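# Switch on the shaker holding four jars

## Task

Four jars already sit on the shaker; turn the shaker on (its timer is preset to 20 seconds).

## Robot and tools

Robot: two arms, left_arm and right_arm, each with six joints and a gripper. left_arm's base is at (+0.003, +0.338, +0.045) m, quat_wxyz (+1.000, 0, 0, +0.007); right_arm's is at (-0.039, -0.330, +0.002) m, quat_wxyz (+1.000, 0, 0, -0.012).

Frames: the scene frame has its origin level with the table top, halfway between the nominal bases, +x out over the table, +z up, left_arm on +y. Arm names do not match image sides. Hand poses, velocities, targets and wrist-camera poses are each given in that arm's own base frame; fixed cameras and the table use the scene frame. Printed hand positions may be off by a few cm, more at long reach. end_effector_position is the point between the finger pads, roughly 1 cm short of the fingertips; fingers point along gripper +z and close along its y.

Row layout (used by execute_actions and move): one flat list of 14 numbers covering both arms, always all 14 even if one arm is idle. First left_arm: six joint numbers then its opening; then right_arm the same way. Joint order inside each arm is strictly: shoulder, elbow, waist, wrist roll, wrist pitch, wrist yaw. Every number lies in [-1, 1]. Joint numbers are offsets (not poses) counted from the arm's Joint targets as they stand when the action or move begins, not from the preceding row; sending the same offset again moves further. Scale: 1.0 equals 2.224 rad for shoulder, elbow and waist, and 8.485 rad for the three wrist joints. The opening is absolute: +1 fully open, -1 closed. Stated joint ranges in rad: waist -2.618 to 3.054, shoulder 0.000 to 3.142, elbow 0.000 to 3.142, wrist pitch -1.571 to 1.571, wrist yaw -1.571 to 1.571, wrist roll -2.094 to 2.094. Real ends may differ by up to 0.059 rad. Asking a joint more than 0.059 rad beyond its range (measured from the starting targets) gets the action rejected for both arms; a malformed first action rejects the whole call. Sending 0 for all of an arm's joints re-commands its current targets; to keep a gripper unchanged, resend its current command, since 0 means half open.

execute_actions: actions is a list of actions; each action is up to 15 rows, one per 1/30 s step, and a short table repeats its final row to fill 15 steps. cameras picks images by name (cam_high, cam_low, cam_over, cam_left_wrist, cam_right_wrist, or ["all"]); an empty actions list returns images and full state.

move: target is one 14-number row or a list of up to 15 rows, all offsets from the same starting Joint targets. All joints move together along a joint-space path, so hands trace curves and do not avoid obstacles or each other. speed (rad/s, 0.01 to 12.57, default 0.5) caps the joint with most travel; blend (rad) rounds corners between listed targets, 0 stops at each. opening_speed (at least 0.2 per second on the -1..+1 scale) ramps the fingers. grip_force is newtons per pad, 10 to 50, per arm or shared; below 50 closing is slow. blocking=false returns early while the move continues. The result adds a move: line such as done, off_target (resting over 0.035 rad from target), moving, held or fault, plus limits=held if steps were withheld. Whole move capped at 10 s.

wait: seconds 0 to 10; arms hold their last command, a running move goes on. stop: brakes a running move. zoom_image: camera plus region [x0, y0, x1, y1] in pixels, at most 504 by 504, from that camera's latest image. finished_scene: scene = current scene number; irreversible, call only when the shaker is running and nothing else needs the robot.

Results: Joint positions and velocities list each arm's joints in the order above, then gripper opening in m (0.093 fully open). grip_measured uses the -1..+1 scale; pads meet near -0.94, adding about 0.0208 per mm of object width. Joint targets are the base for your next offsets. Joint torques are signed toward increasing position, include gravity and may wrap at ±28 N m for the first three. "joint sent to its limit" means a joint reached its end; "joint command not followed" means the clearance check altered targets. MOTOR HOT appears from 75 °C; at 90 °C the arm folds and idles; at 100 °C it falls. Avoid long stretched holds or pushing against unreachable poses.

Caution: press buttons or switches gently and slowly; do not knock the jars or shaker, slam fixtures, or let anything drop or leave the table. Keep the arms apart; contact between them, or pressure on a wrist-camera cable, is penalised and may fail the scene. To end a push, command targets back past the measured positions. Loose items may occasionally be nudged by outside forces.

Each tool is called after "Emit:" as name(argument=value, ...) on one line, values as JSON.

## Session

Emit:
execute_actions(actions=[])

Scene clock: 0.00 s.
left_arm: end_effector_position=(+0.3800, +0.0357, +0.0770) grip_measured=+1.000 end_effector_quat_wxyz=(+0.552, -0.071, +0.830, +0.036) | right_arm: end_effector_position=(+0.3852, -0.0423, +0.0777) grip_measured=+1.000 end_effector_quat_wxyz=(+0.537, +0.072, +0.838, -0.061)
Joint names: [shoulder, elbow, waist, wrist roll, wrist pitch, wrist yaw]
Joint positions: left_arm=[1.546 0.349 0.055 -0.058 0.795 -0.089 0.093] | right_arm=[1.543 0.396 -0.052 0.035 0.714 0.133 0.093]
Joint velocities: within noise
Joint torques (N m): no reading
Heat: left arm: 39 °C; right arm: 37 °C.
Joint targets: left_arm=[1.537 0.359 0.055 -0.058 0.803 -0.089] | right_arm=[1.538 0.402 -0.052 0.035 0.712 0.133]
Tool commands: left_gripper/opening=+1.0 right_gripper/opening=+1.0

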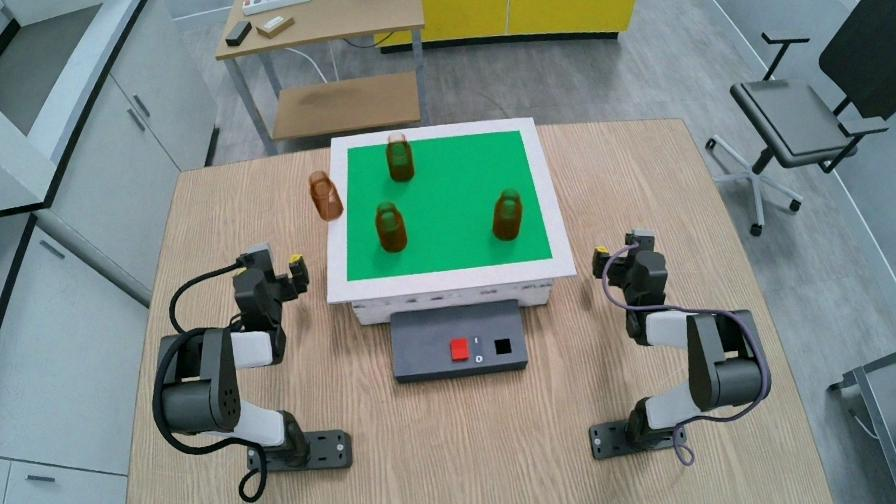

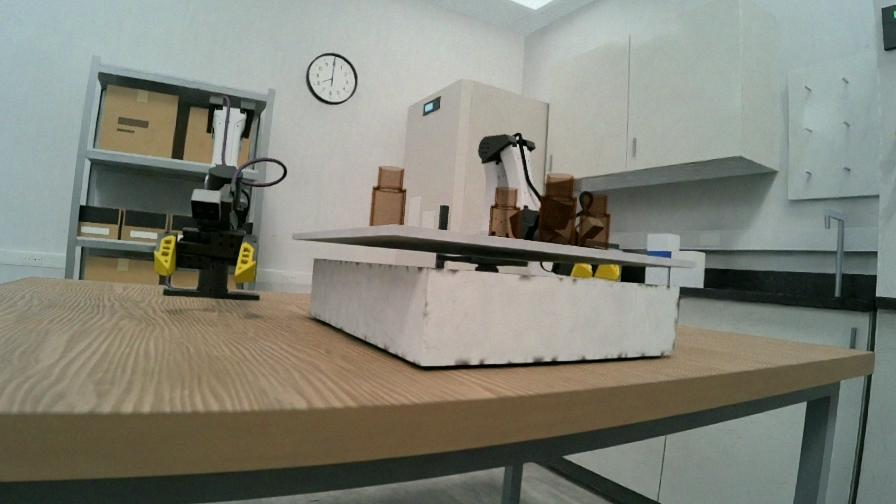

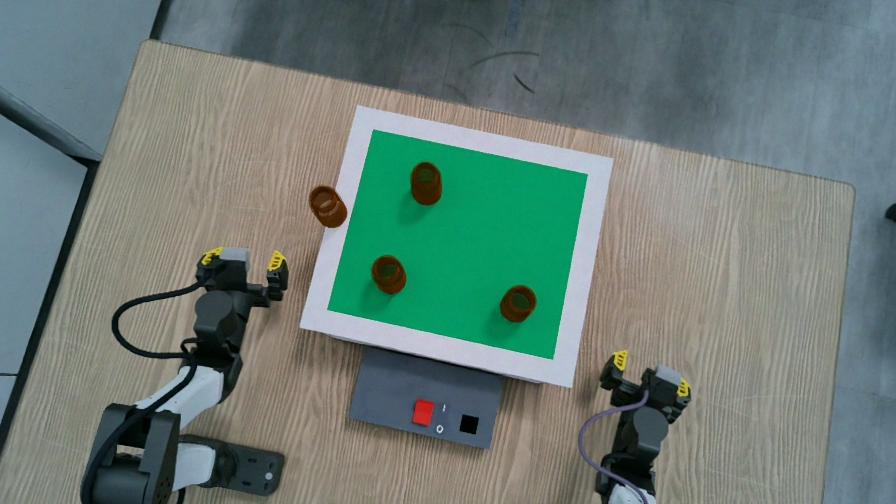

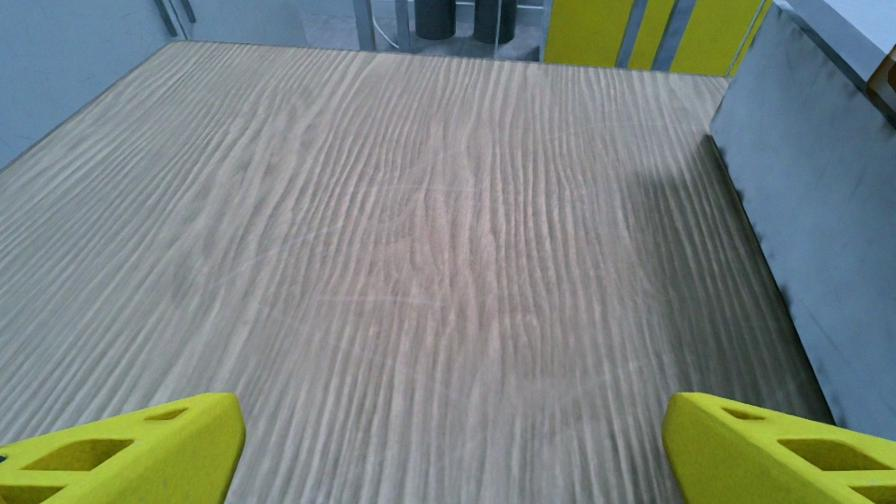

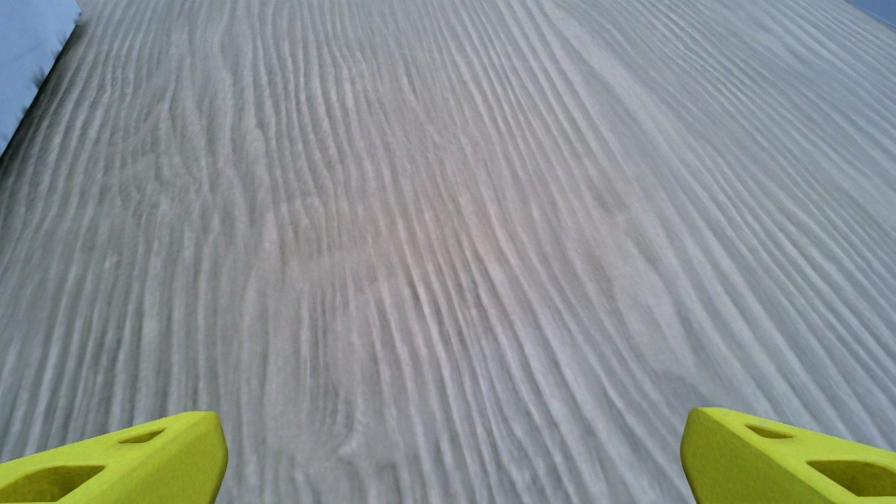

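Emit:
zoom_image(camera="cam_low", region=[290, 130, 710, 370])

Emit:
zoom_image(camera="cam_over", region=[290, 90, 630, 460])

Emit:
zoom_image(camera="cam_high", region=[280, 110, 600, 400])

Scaled by 1.200 from the camera's 896x504 image, which has a finer 1280x720 frame.

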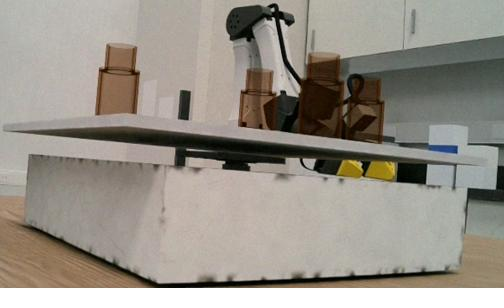

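Scaled by 1.362 from the camera's 896x504 image, which has a finer 1280x720 frame.

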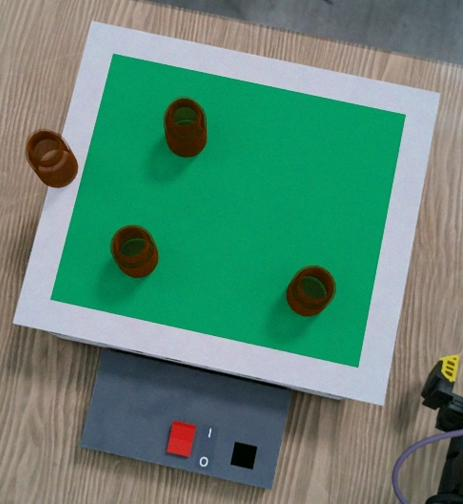

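Scaled by 1.575 from the camera's 896x504 image, which has a finer 1280x720 frame.

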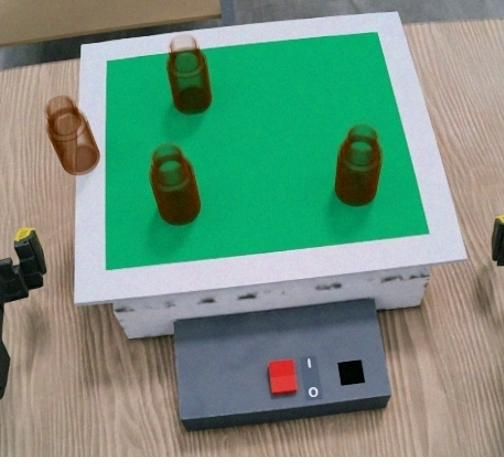

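Emit:
move(target=[[-0.0477,0.4649,0,0.0068,-0.1827,0.0105,1,0,0,0,0,0,0,1],[-0.0477,0.4649,-0.1115,0.0068,-0.1827,0.0105,1,0,0,0,0,0,0,1]], speed=0.9, blend=0.05, cameras=["all"])

Scene clock: 125.20 s.
left_arm: end_effector_position=(+0.3930, -0.0759, +0.2299) grip_measured=+1.000 end_effector_quat_wxyz=(+0.352, +0.084, +0.931, -0.033) | right_arm: end_effector_position=(+0.3852, -0.0423, +0.0777) grip_measured=+1.000 end_effector_quat_wxyz=(+0.537, +0.072, +0.838, -0.061)
Joint names: [shoulder, elbow, waist, wrist roll, wrist pitch, wrist yaw]
Joint positions: left_arm=[1.457 1.359 -0.193 -0.011 -0.749 -0.006 0.093] | right_arm=[1.543 0.396 -0.052 0.035 0.714 0.133 0.093]
Joint torques (N m): left_arm=[-8.09 9.11 -0.18 0 1.89 0.12] | right_arm=[-5.91 5.98 -0.13 -0.02 1.79 0.09]
Heat: left arm: 53 °C; right arm: 43 °C.
Joint targets: left_arm=[1.431 1.393 -0.193 0.000 -0.747 0.000] | right_arm=[1.538 0.402 -0.052 0.035 0.712 0.133]
move: done

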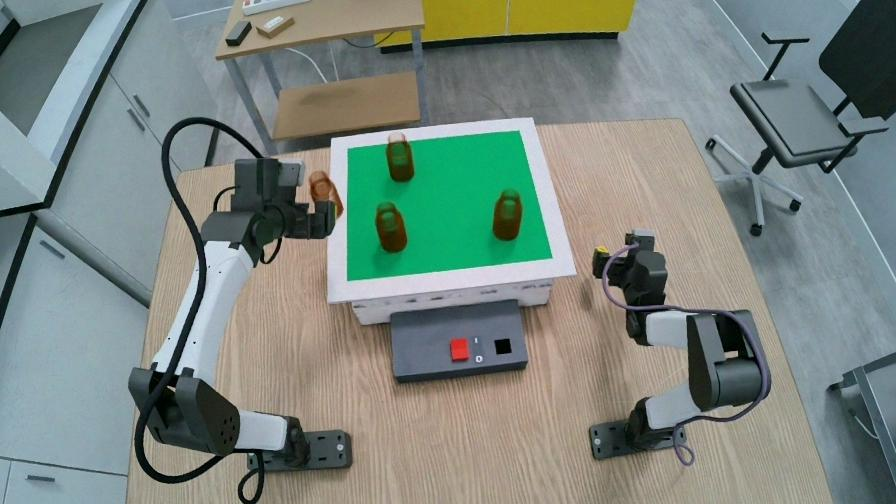

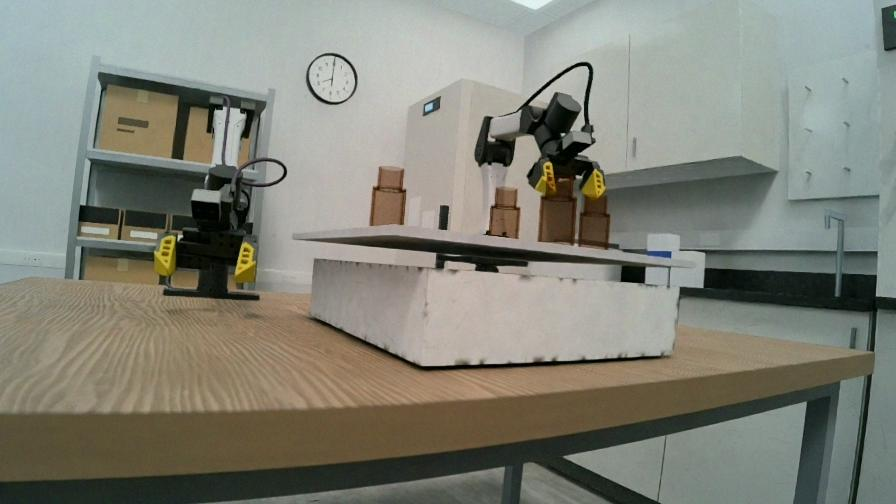

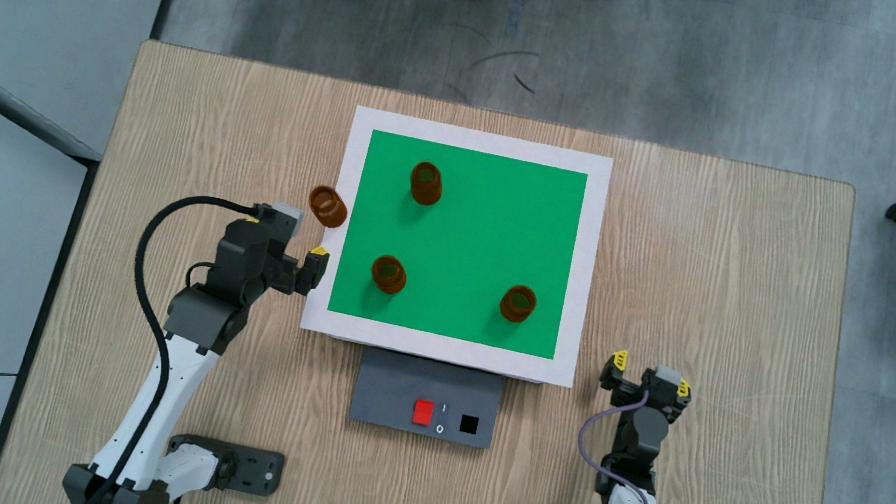

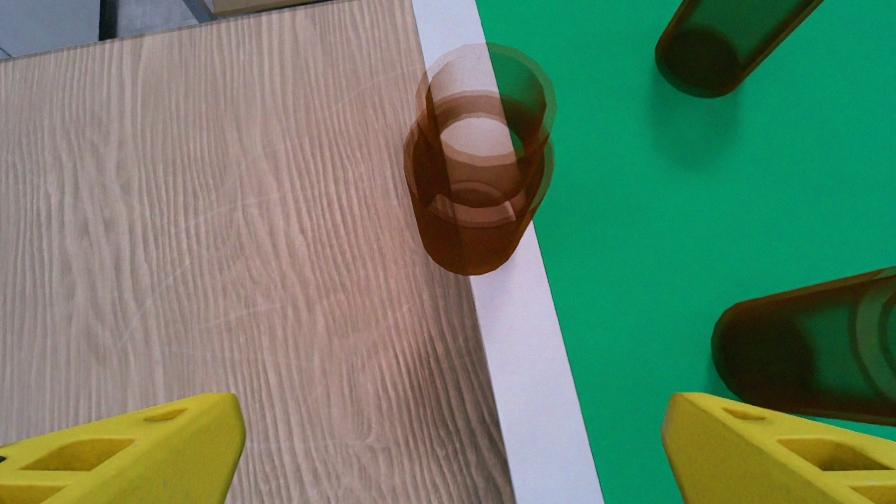

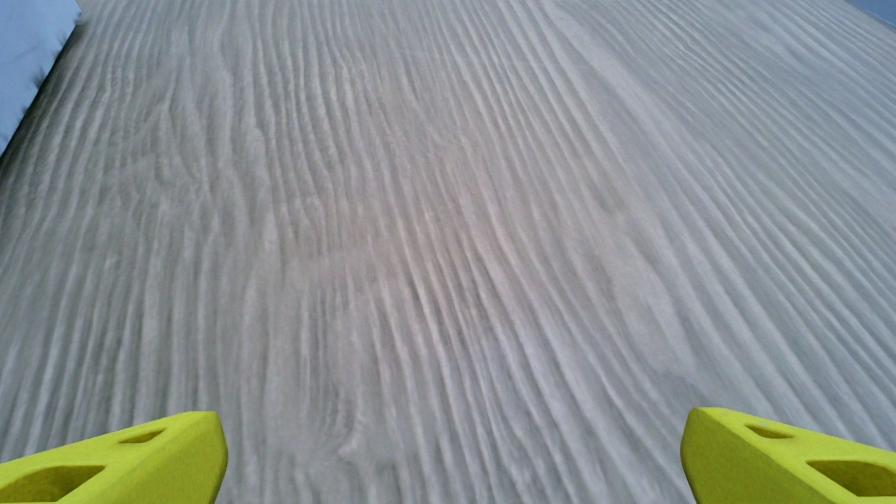

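Emit:
move(target=[0.0328,-0.0369,-0.0175,0,0.0236,0,1,0,0,0,0,0,0,1], speed=0.3, cameras=["cam_low","cam_over","cam_left_wrist"])

Emit:
zoom_image(camera="cam_low", region=[480, 130, 680, 270])

Scene clock: 194.57 s.
left_arm: end_effector_position=(+0.4197, -0.0957, +0.2312) grip_measured=+1.000 end_effector_quat_wxyz=(+0.402, +0.097, +0.909, -0.045) | right_arm: end_effector_position=(+0.3852, -0.0423, +0.0777) grip_measured=+1.000 end_effector_quat_wxyz=(+0.537, +0.072, +0.838, -0.061)
Joint names: [shoulder, elbow, waist, wrist roll, wrist pitch, wrist yaw]
Joint positions: left_arm=[1.493 1.322 -0.226 -0.011 -0.567 -0.006 0.093] | right_arm=[1.543 0.396 -0.052 0.035 0.714 0.133 0.093]
Joint torques (N m): left_arm=[-5.63 5.71 -0.84 0 2.25 0.12] | right_arm=[-5.91 6 -0.12 -0.02 1.79 0.08]
Heat: left arm: 50 °C; right arm: 45 °C.
Joint targets: left_arm=[1.504 1.311 -0.232 0.000 -0.547 0.000] | right_arm=[1.538 0.402 -0.052 0.035 0.712 0.133]
move: done
Images, in order (width x height): cam_low 896x504, cam_over 896x504, cam_left_wrist 896x504.

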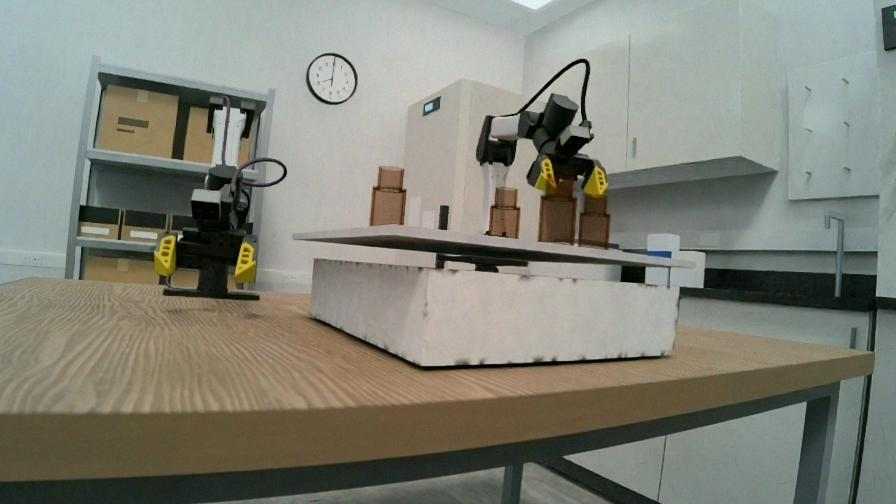

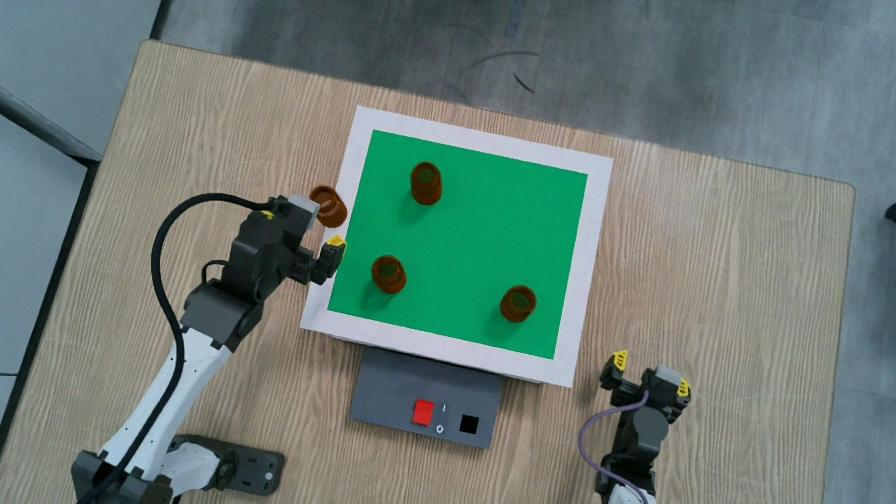

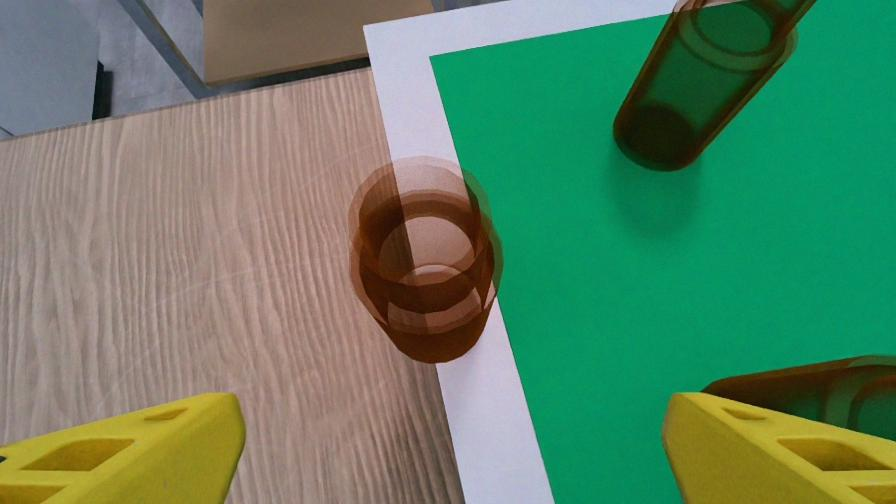

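Scaled by 2.520 from the camera's 896x504 image, which has a finer 1280x720 frame.

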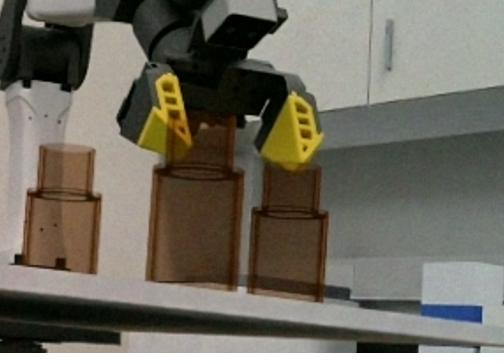

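Emit:
move(target=[-0.0018,-0.1174,0.009,0,0.0332,0,1,0,0,0,0,0,0,1], speed=0.3, cameras=["cam_low","cam_over","cam_left_wrist"])

Emit:
zoom_image(camera="cam_low", region=[480, 130, 680, 270])

Scene clock: 248.67 s.
left_arm: end_effector_position=(+0.4196, -0.0921, +0.1692) grip_measured=+1.000 end_effector_quat_wxyz=(+0.411, +0.093, +0.906, -0.045) | right_arm: end_effector_position=(+0.3852, -0.0423, +0.0777) grip_measured=+1.000 end_effector_quat_wxyz=(+0.537, +0.072, +0.838, -0.061)
Joint names: [shoulder, elbow, waist, wrist roll, wrist pitch, wrist yaw]
Joint positions: left_arm=[1.493 1.061 -0.218 -0.011 -0.287 -0.006 0.093] | right_arm=[1.543 0.396 -0.052 0.035 0.714 0.133 0.093]
Joint torques (N m): left_arm=[-5.9 5.59 0.31 -0.01 2.29 0.12] | right_arm=[-5.9 5.98 -0.12 -0.02 1.78 0.09]
Heat: left arm: 52 °C; right arm: 46 °C.
Joint targets: left_arm=[1.500 1.050 -0.212 0.000 -0.265 0.000] | right_arm=[1.538 0.402 -0.052 0.035 0.712 0.133]
move: done
Images, in order (width x height): cam_low 896x504, cam_over 896x504, cam_left_wrist 896x504.

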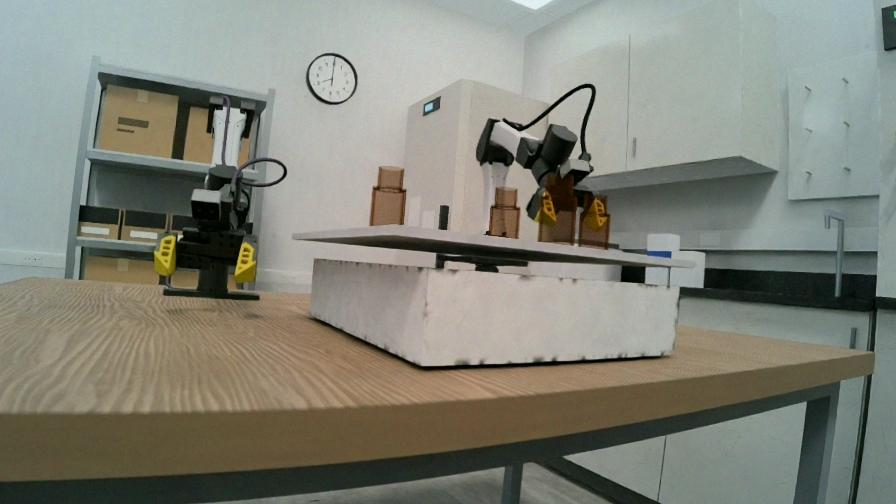

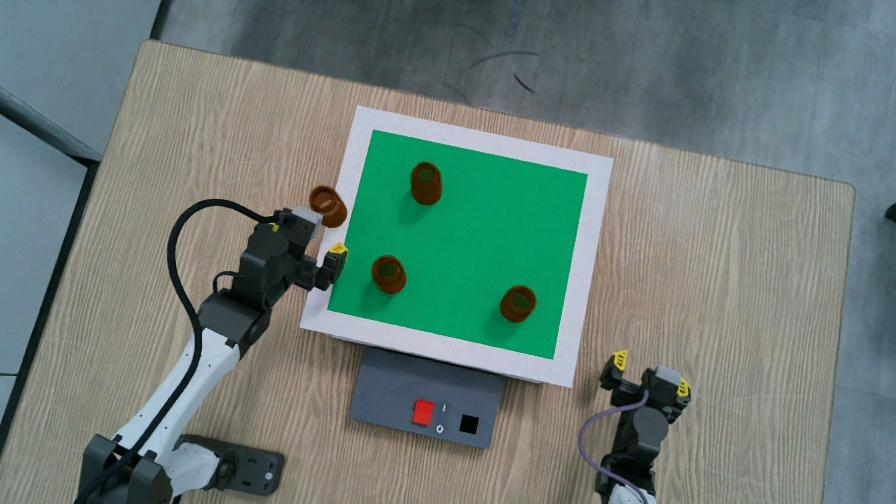

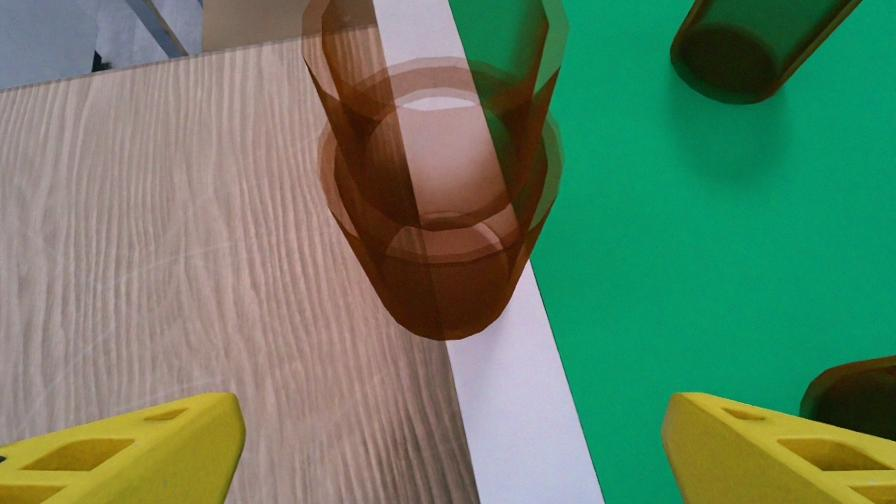

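Scaled by 2.520 from the camera's 896x504 image, which has a finer 1280x720 frame.

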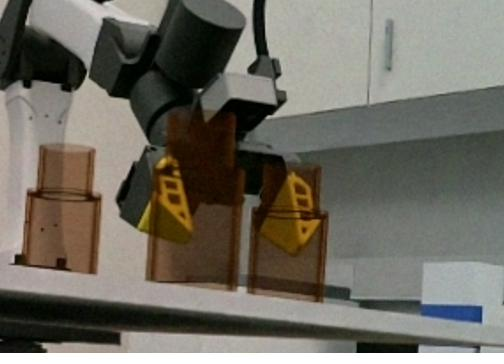

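Emit:
move(target=[0.0953,0.0832,0.0031,0,0.0038,0,1,0,0,0,0,0,0,1], speed=0.15, cameras=["cam_low","cam_over","cam_left_wrist"])

Emit:
zoom_image(camera="cam_low", region=[480, 130, 680, 270])

Scene clock: 265.83 s.
left_arm: end_effector_position=(+0.4625, -0.0985, +0.1443) grip_measured=+1.000 end_effector_quat_wxyz=(+0.395, +0.091, +0.913, -0.041) | right_arm: end_effector_position=(+0.3852, -0.0423, +0.0777) grip_measured=+1.000 end_effector_quat_wxyz=(+0.537, +0.072, +0.838, -0.061)
Joint names: [shoulder, elbow, waist, wrist roll, wrist pitch, wrist yaw]
Joint positions: left_arm=[1.695 1.193 -0.212 -0.011 -0.254 -0.006 0.093] | right_arm=[1.543 0.396 -0.052 0.035 0.714 0.133 0.093]
Joint torques (N m): left_arm=[-6.72 9.66 0.32 0 2.21 0.12] | right_arm=[-5.89 6.01 -0.1 -0.02 1.79 0.08]
Heat: left arm: 55 °C; right arm: 46 °C.
Joint targets: left_arm=[1.712 1.235 -0.205 0.000 -0.233 0.000] | right_arm=[1.538 0.402 -0.052 0.035 0.712 0.133]
move: off_target (left_arm); left_arm: the elbow is farthest, 0.042 rad from its target
Images, in order (width x height): cam_low 896x504, cam_over 896x504, cam_left_wrist 896x504.

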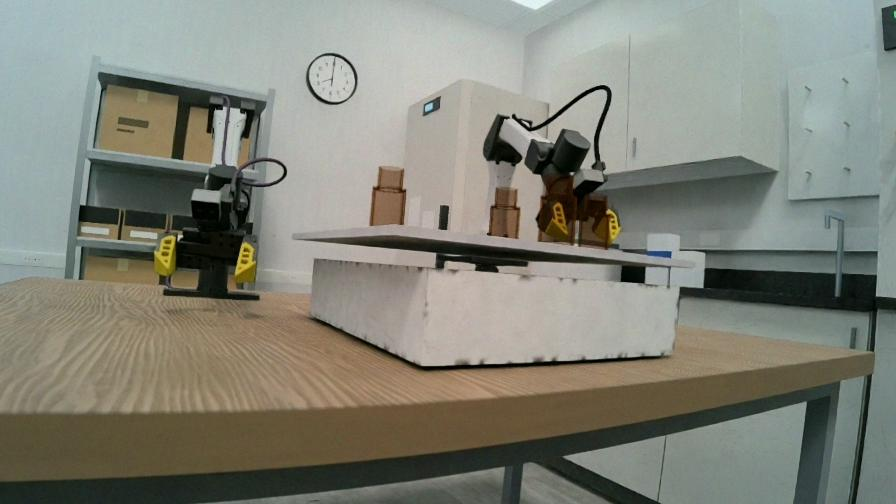

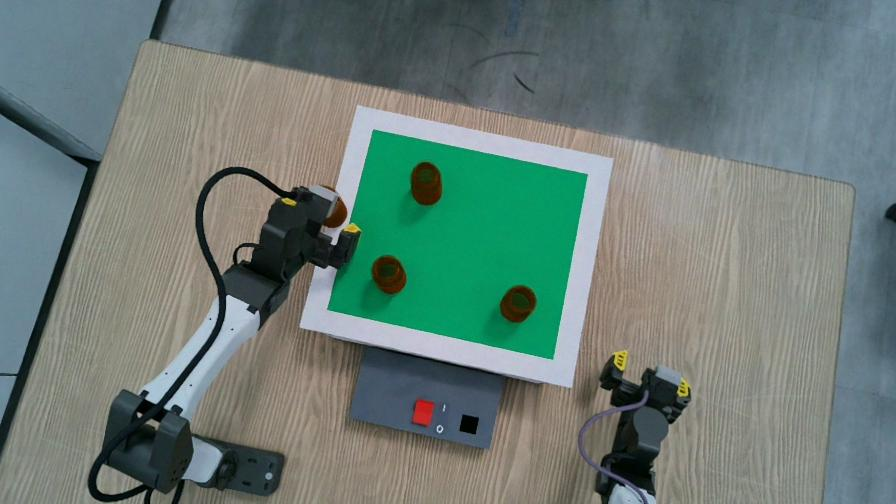

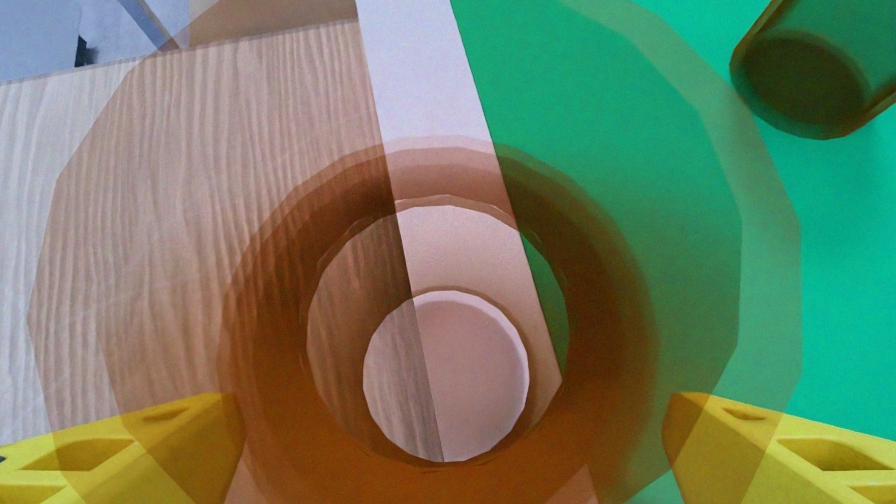

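Scaled by 2.520 from the camera's 896x504 image, which has a finer 1280x720 frame.

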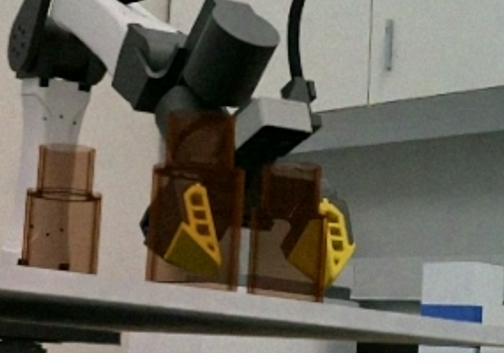

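Emit:
move(target=[0,0,0,0,0,0,0.1,0,0,0,0,0,0,1], grip_force=25, opening_speed=0.4, cameras=["cam_left_wrist","cam_low"])

Scene clock: 280.50 s.
left_arm: end_effector_position=(+0.4627, -0.0984, +0.1444) grip_measured=+0.104 end_effector_quat_wxyz=(+0.395, +0.091, +0.913, -0.041) | right_arm: end_effector_position=(+0.3852, -0.0423, +0.0777) grip_measured=+1.000 end_effector_quat_wxyz=(+0.537, +0.072, +0.838, -0.061)
Joint names: [shoulder, elbow, waist, wrist roll, wrist pitch, wrist yaw]
Joint positions: left_arm=[1.695 1.193 -0.212 -0.011 -0.253 -0.006 0.05] | right_arm=[1.543 0.396 -0.052 0.035 0.714 0.133 0.093]
Joint torques (N m): left_arm=[-6.68 9.72 0.32 0 2.2 0.12] | right_arm=[-5.9 5.98 -0.13 -0.02 1.79 0.09]
Heat: left arm: 54 °C; right arm: 47 °C.
Joint targets: left_arm=[1.712 1.235 -0.205 0.000 -0.233 0.000] | right_arm=[1.538 0.402 -0.052 0.035 0.712 0.133]
grip_force (N): 25, 25
move: off_target (left_arm); left_arm: the elbow is farthest, 0.042 rad from its target
Images, in order (width x height): cam_low 896x504, cam_left_wrist 896x504.

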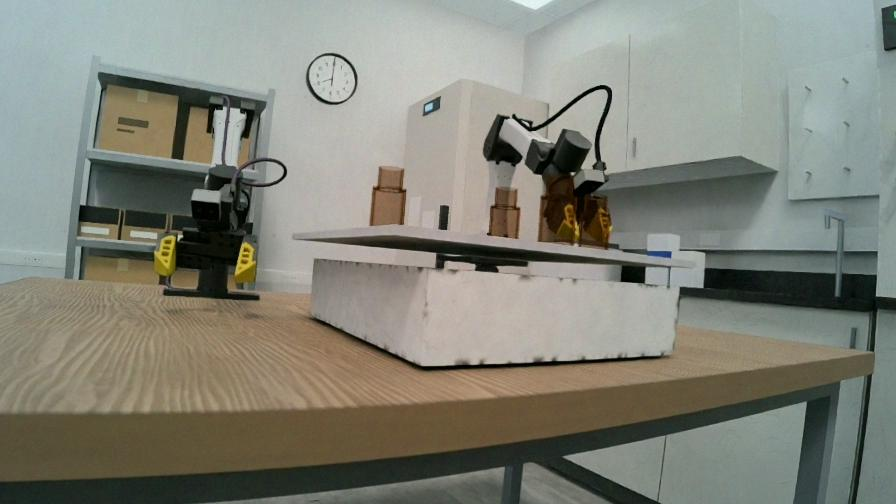

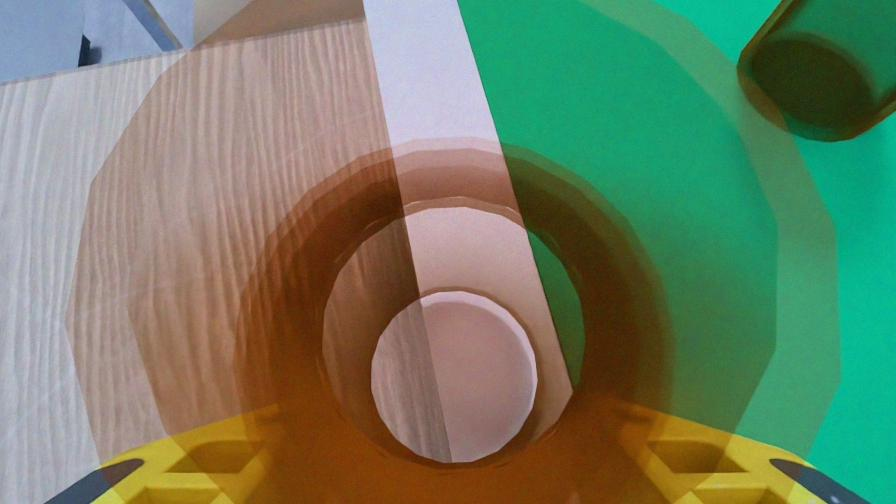

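Emit:
move(target=[0,0,0,0,0,0,-0.25,0,0,0,0,0,0,1], opening_speed=0.4, cameras=["cam_left_wrist","cam_low"])

Scene clock: 285.47 s.
left_arm: end_effector_position=(+0.4627, -0.0984, +0.1444) grip_measured=+0.027 end_effector_quat_wxyz=(+0.395, +0.091, +0.913, -0.041) | right_arm: end_effector_position=(+0.3852, -0.0423, +0.0777) grip_measured=+1.000 end_effector_quat_wxyz=(+0.537, +0.072, +0.838, -0.061)
Joint names: [shoulder, elbow, waist, wrist roll, wrist pitch, wrist yaw]
Joint positions: left_arm=[1.695 1.193 -0.212 -0.011 -0.253 -0.006 0.046] | right_arm=[1.543 0.396 -0.052 0.035 0.714 0.133 0.093]
Joint torques (N m): left_arm=[-6.74 9.65 0.32 -0.01 2.21 0.11] | right_arm=[-5.89 6 -0.1 -0.02 1.79 0.09]
Heat: left arm: 54 °C; right arm: 47 °C.
Joint targets: left_arm=[1.712 1.235 -0.205 0.000 -0.233 0.000] | right_arm=[1.538 0.402 -0.052 0.035 0.712 0.133]
grip_force (N): 25, 25
move: off_target (left_arm); left_arm: the elbow is farthest, 0.042 rad from its target
Images, in order (width x height): cam_low 896x504, cam_left_wrist 896x504.

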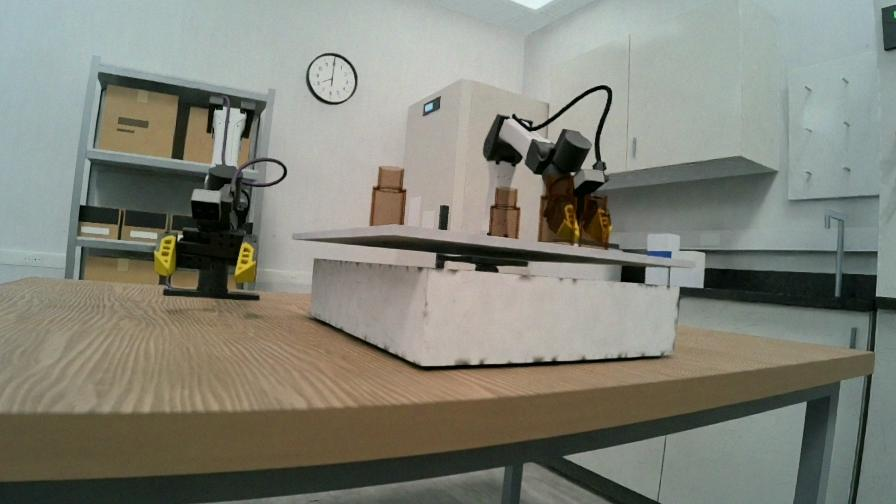

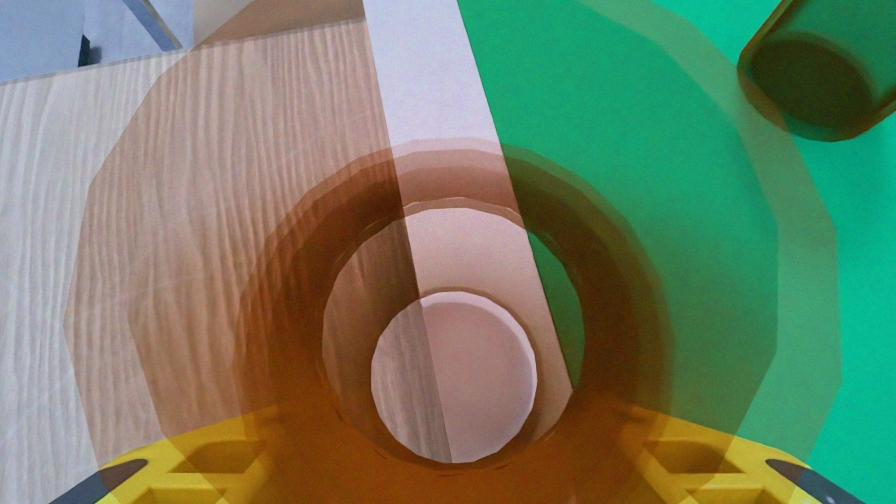

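Emit:
move(target=[[0,0.2338,0,0,-0.0623,0,-0.25,0,0,0,0,0,0,1],[0.2419,0.58,-0.1911,0,-0.0896,0,-0.25,0,0,0,0,0,0,1]], speed=[0.25,0.4], blend=0.04, cameras=["all"])

Scene clock: 321.13 s.
left_arm: end_effector_position=(+0.4672, -0.3416, +0.2664) grip_measured=+0.024 end_effector_quat_wxyz=(+0.365, +0.282, +0.879, -0.119) | right_arm: end_effector_position=(+0.3852, -0.0423, +0.0777) grip_measured=+1.000 end_effector_quat_wxyz=(+0.537, +0.072, +0.838, -0.061)
Joint names: [shoulder, elbow, waist, wrist roll, wrist pitch, wrist yaw]
Joint positions: left_arm=[2.238 2.477 -0.633 -0.011 -1.023 -0.005 0.046] | right_arm=[1.543 0.396 -0.052 0.035 0.714 0.133 0.093]
Joint torques (N m): left_arm=[-10.88 9.69 -0.03 0.01 2.29 0.12] | right_arm=[-5.89 5.97 -0.12 -0.01 1.79 0.09]
Heat: left arm: 54 °C; right arm: 47 °C.
Joint targets: left_arm=[2.250 2.525 -0.630 0.000 -0.993 0.000] | right_arm=[1.538 0.402 -0.052 0.035 0.712 0.133]
grip_force (N): 25, 25
move: off_target (left_arm); left_arm: the elbow is farthest, 0.048 rad from its target

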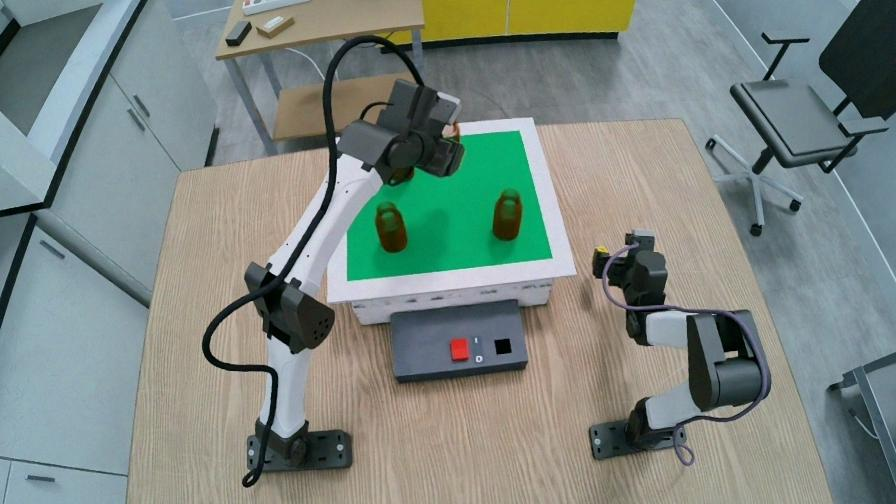

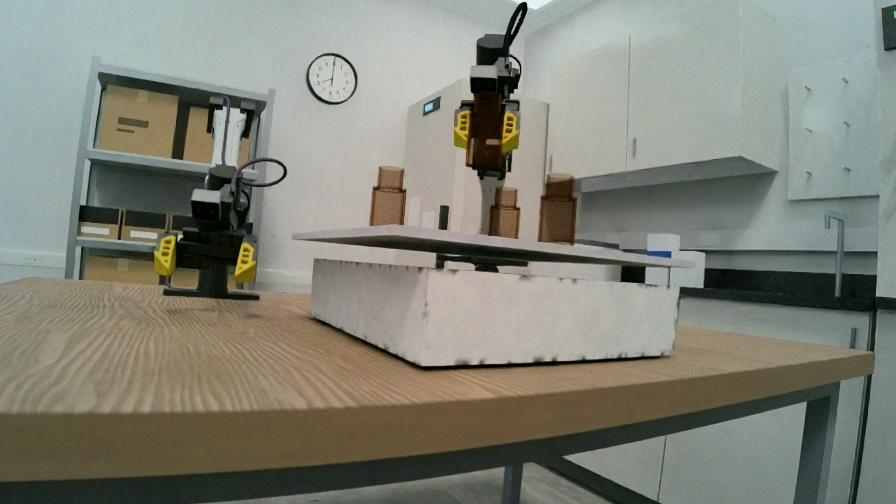

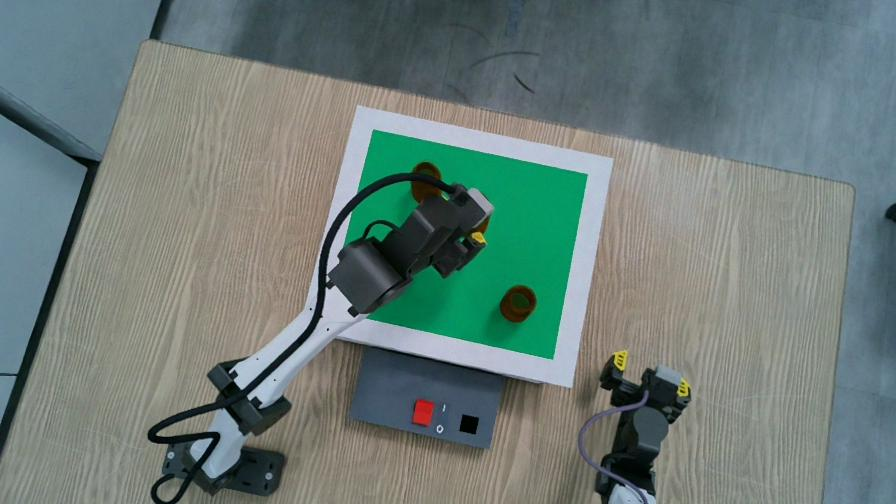

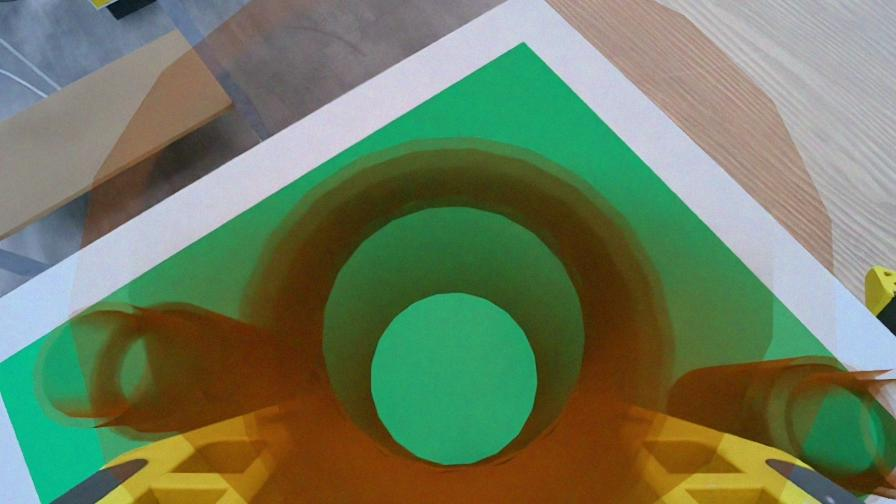

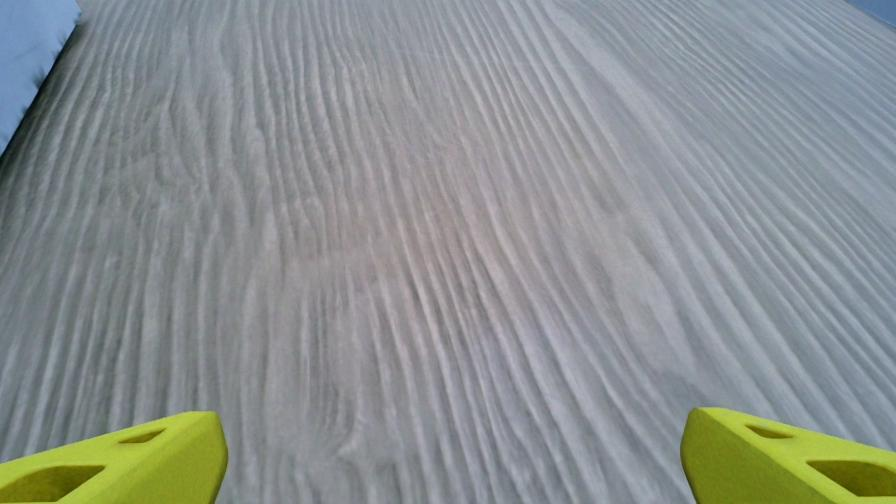

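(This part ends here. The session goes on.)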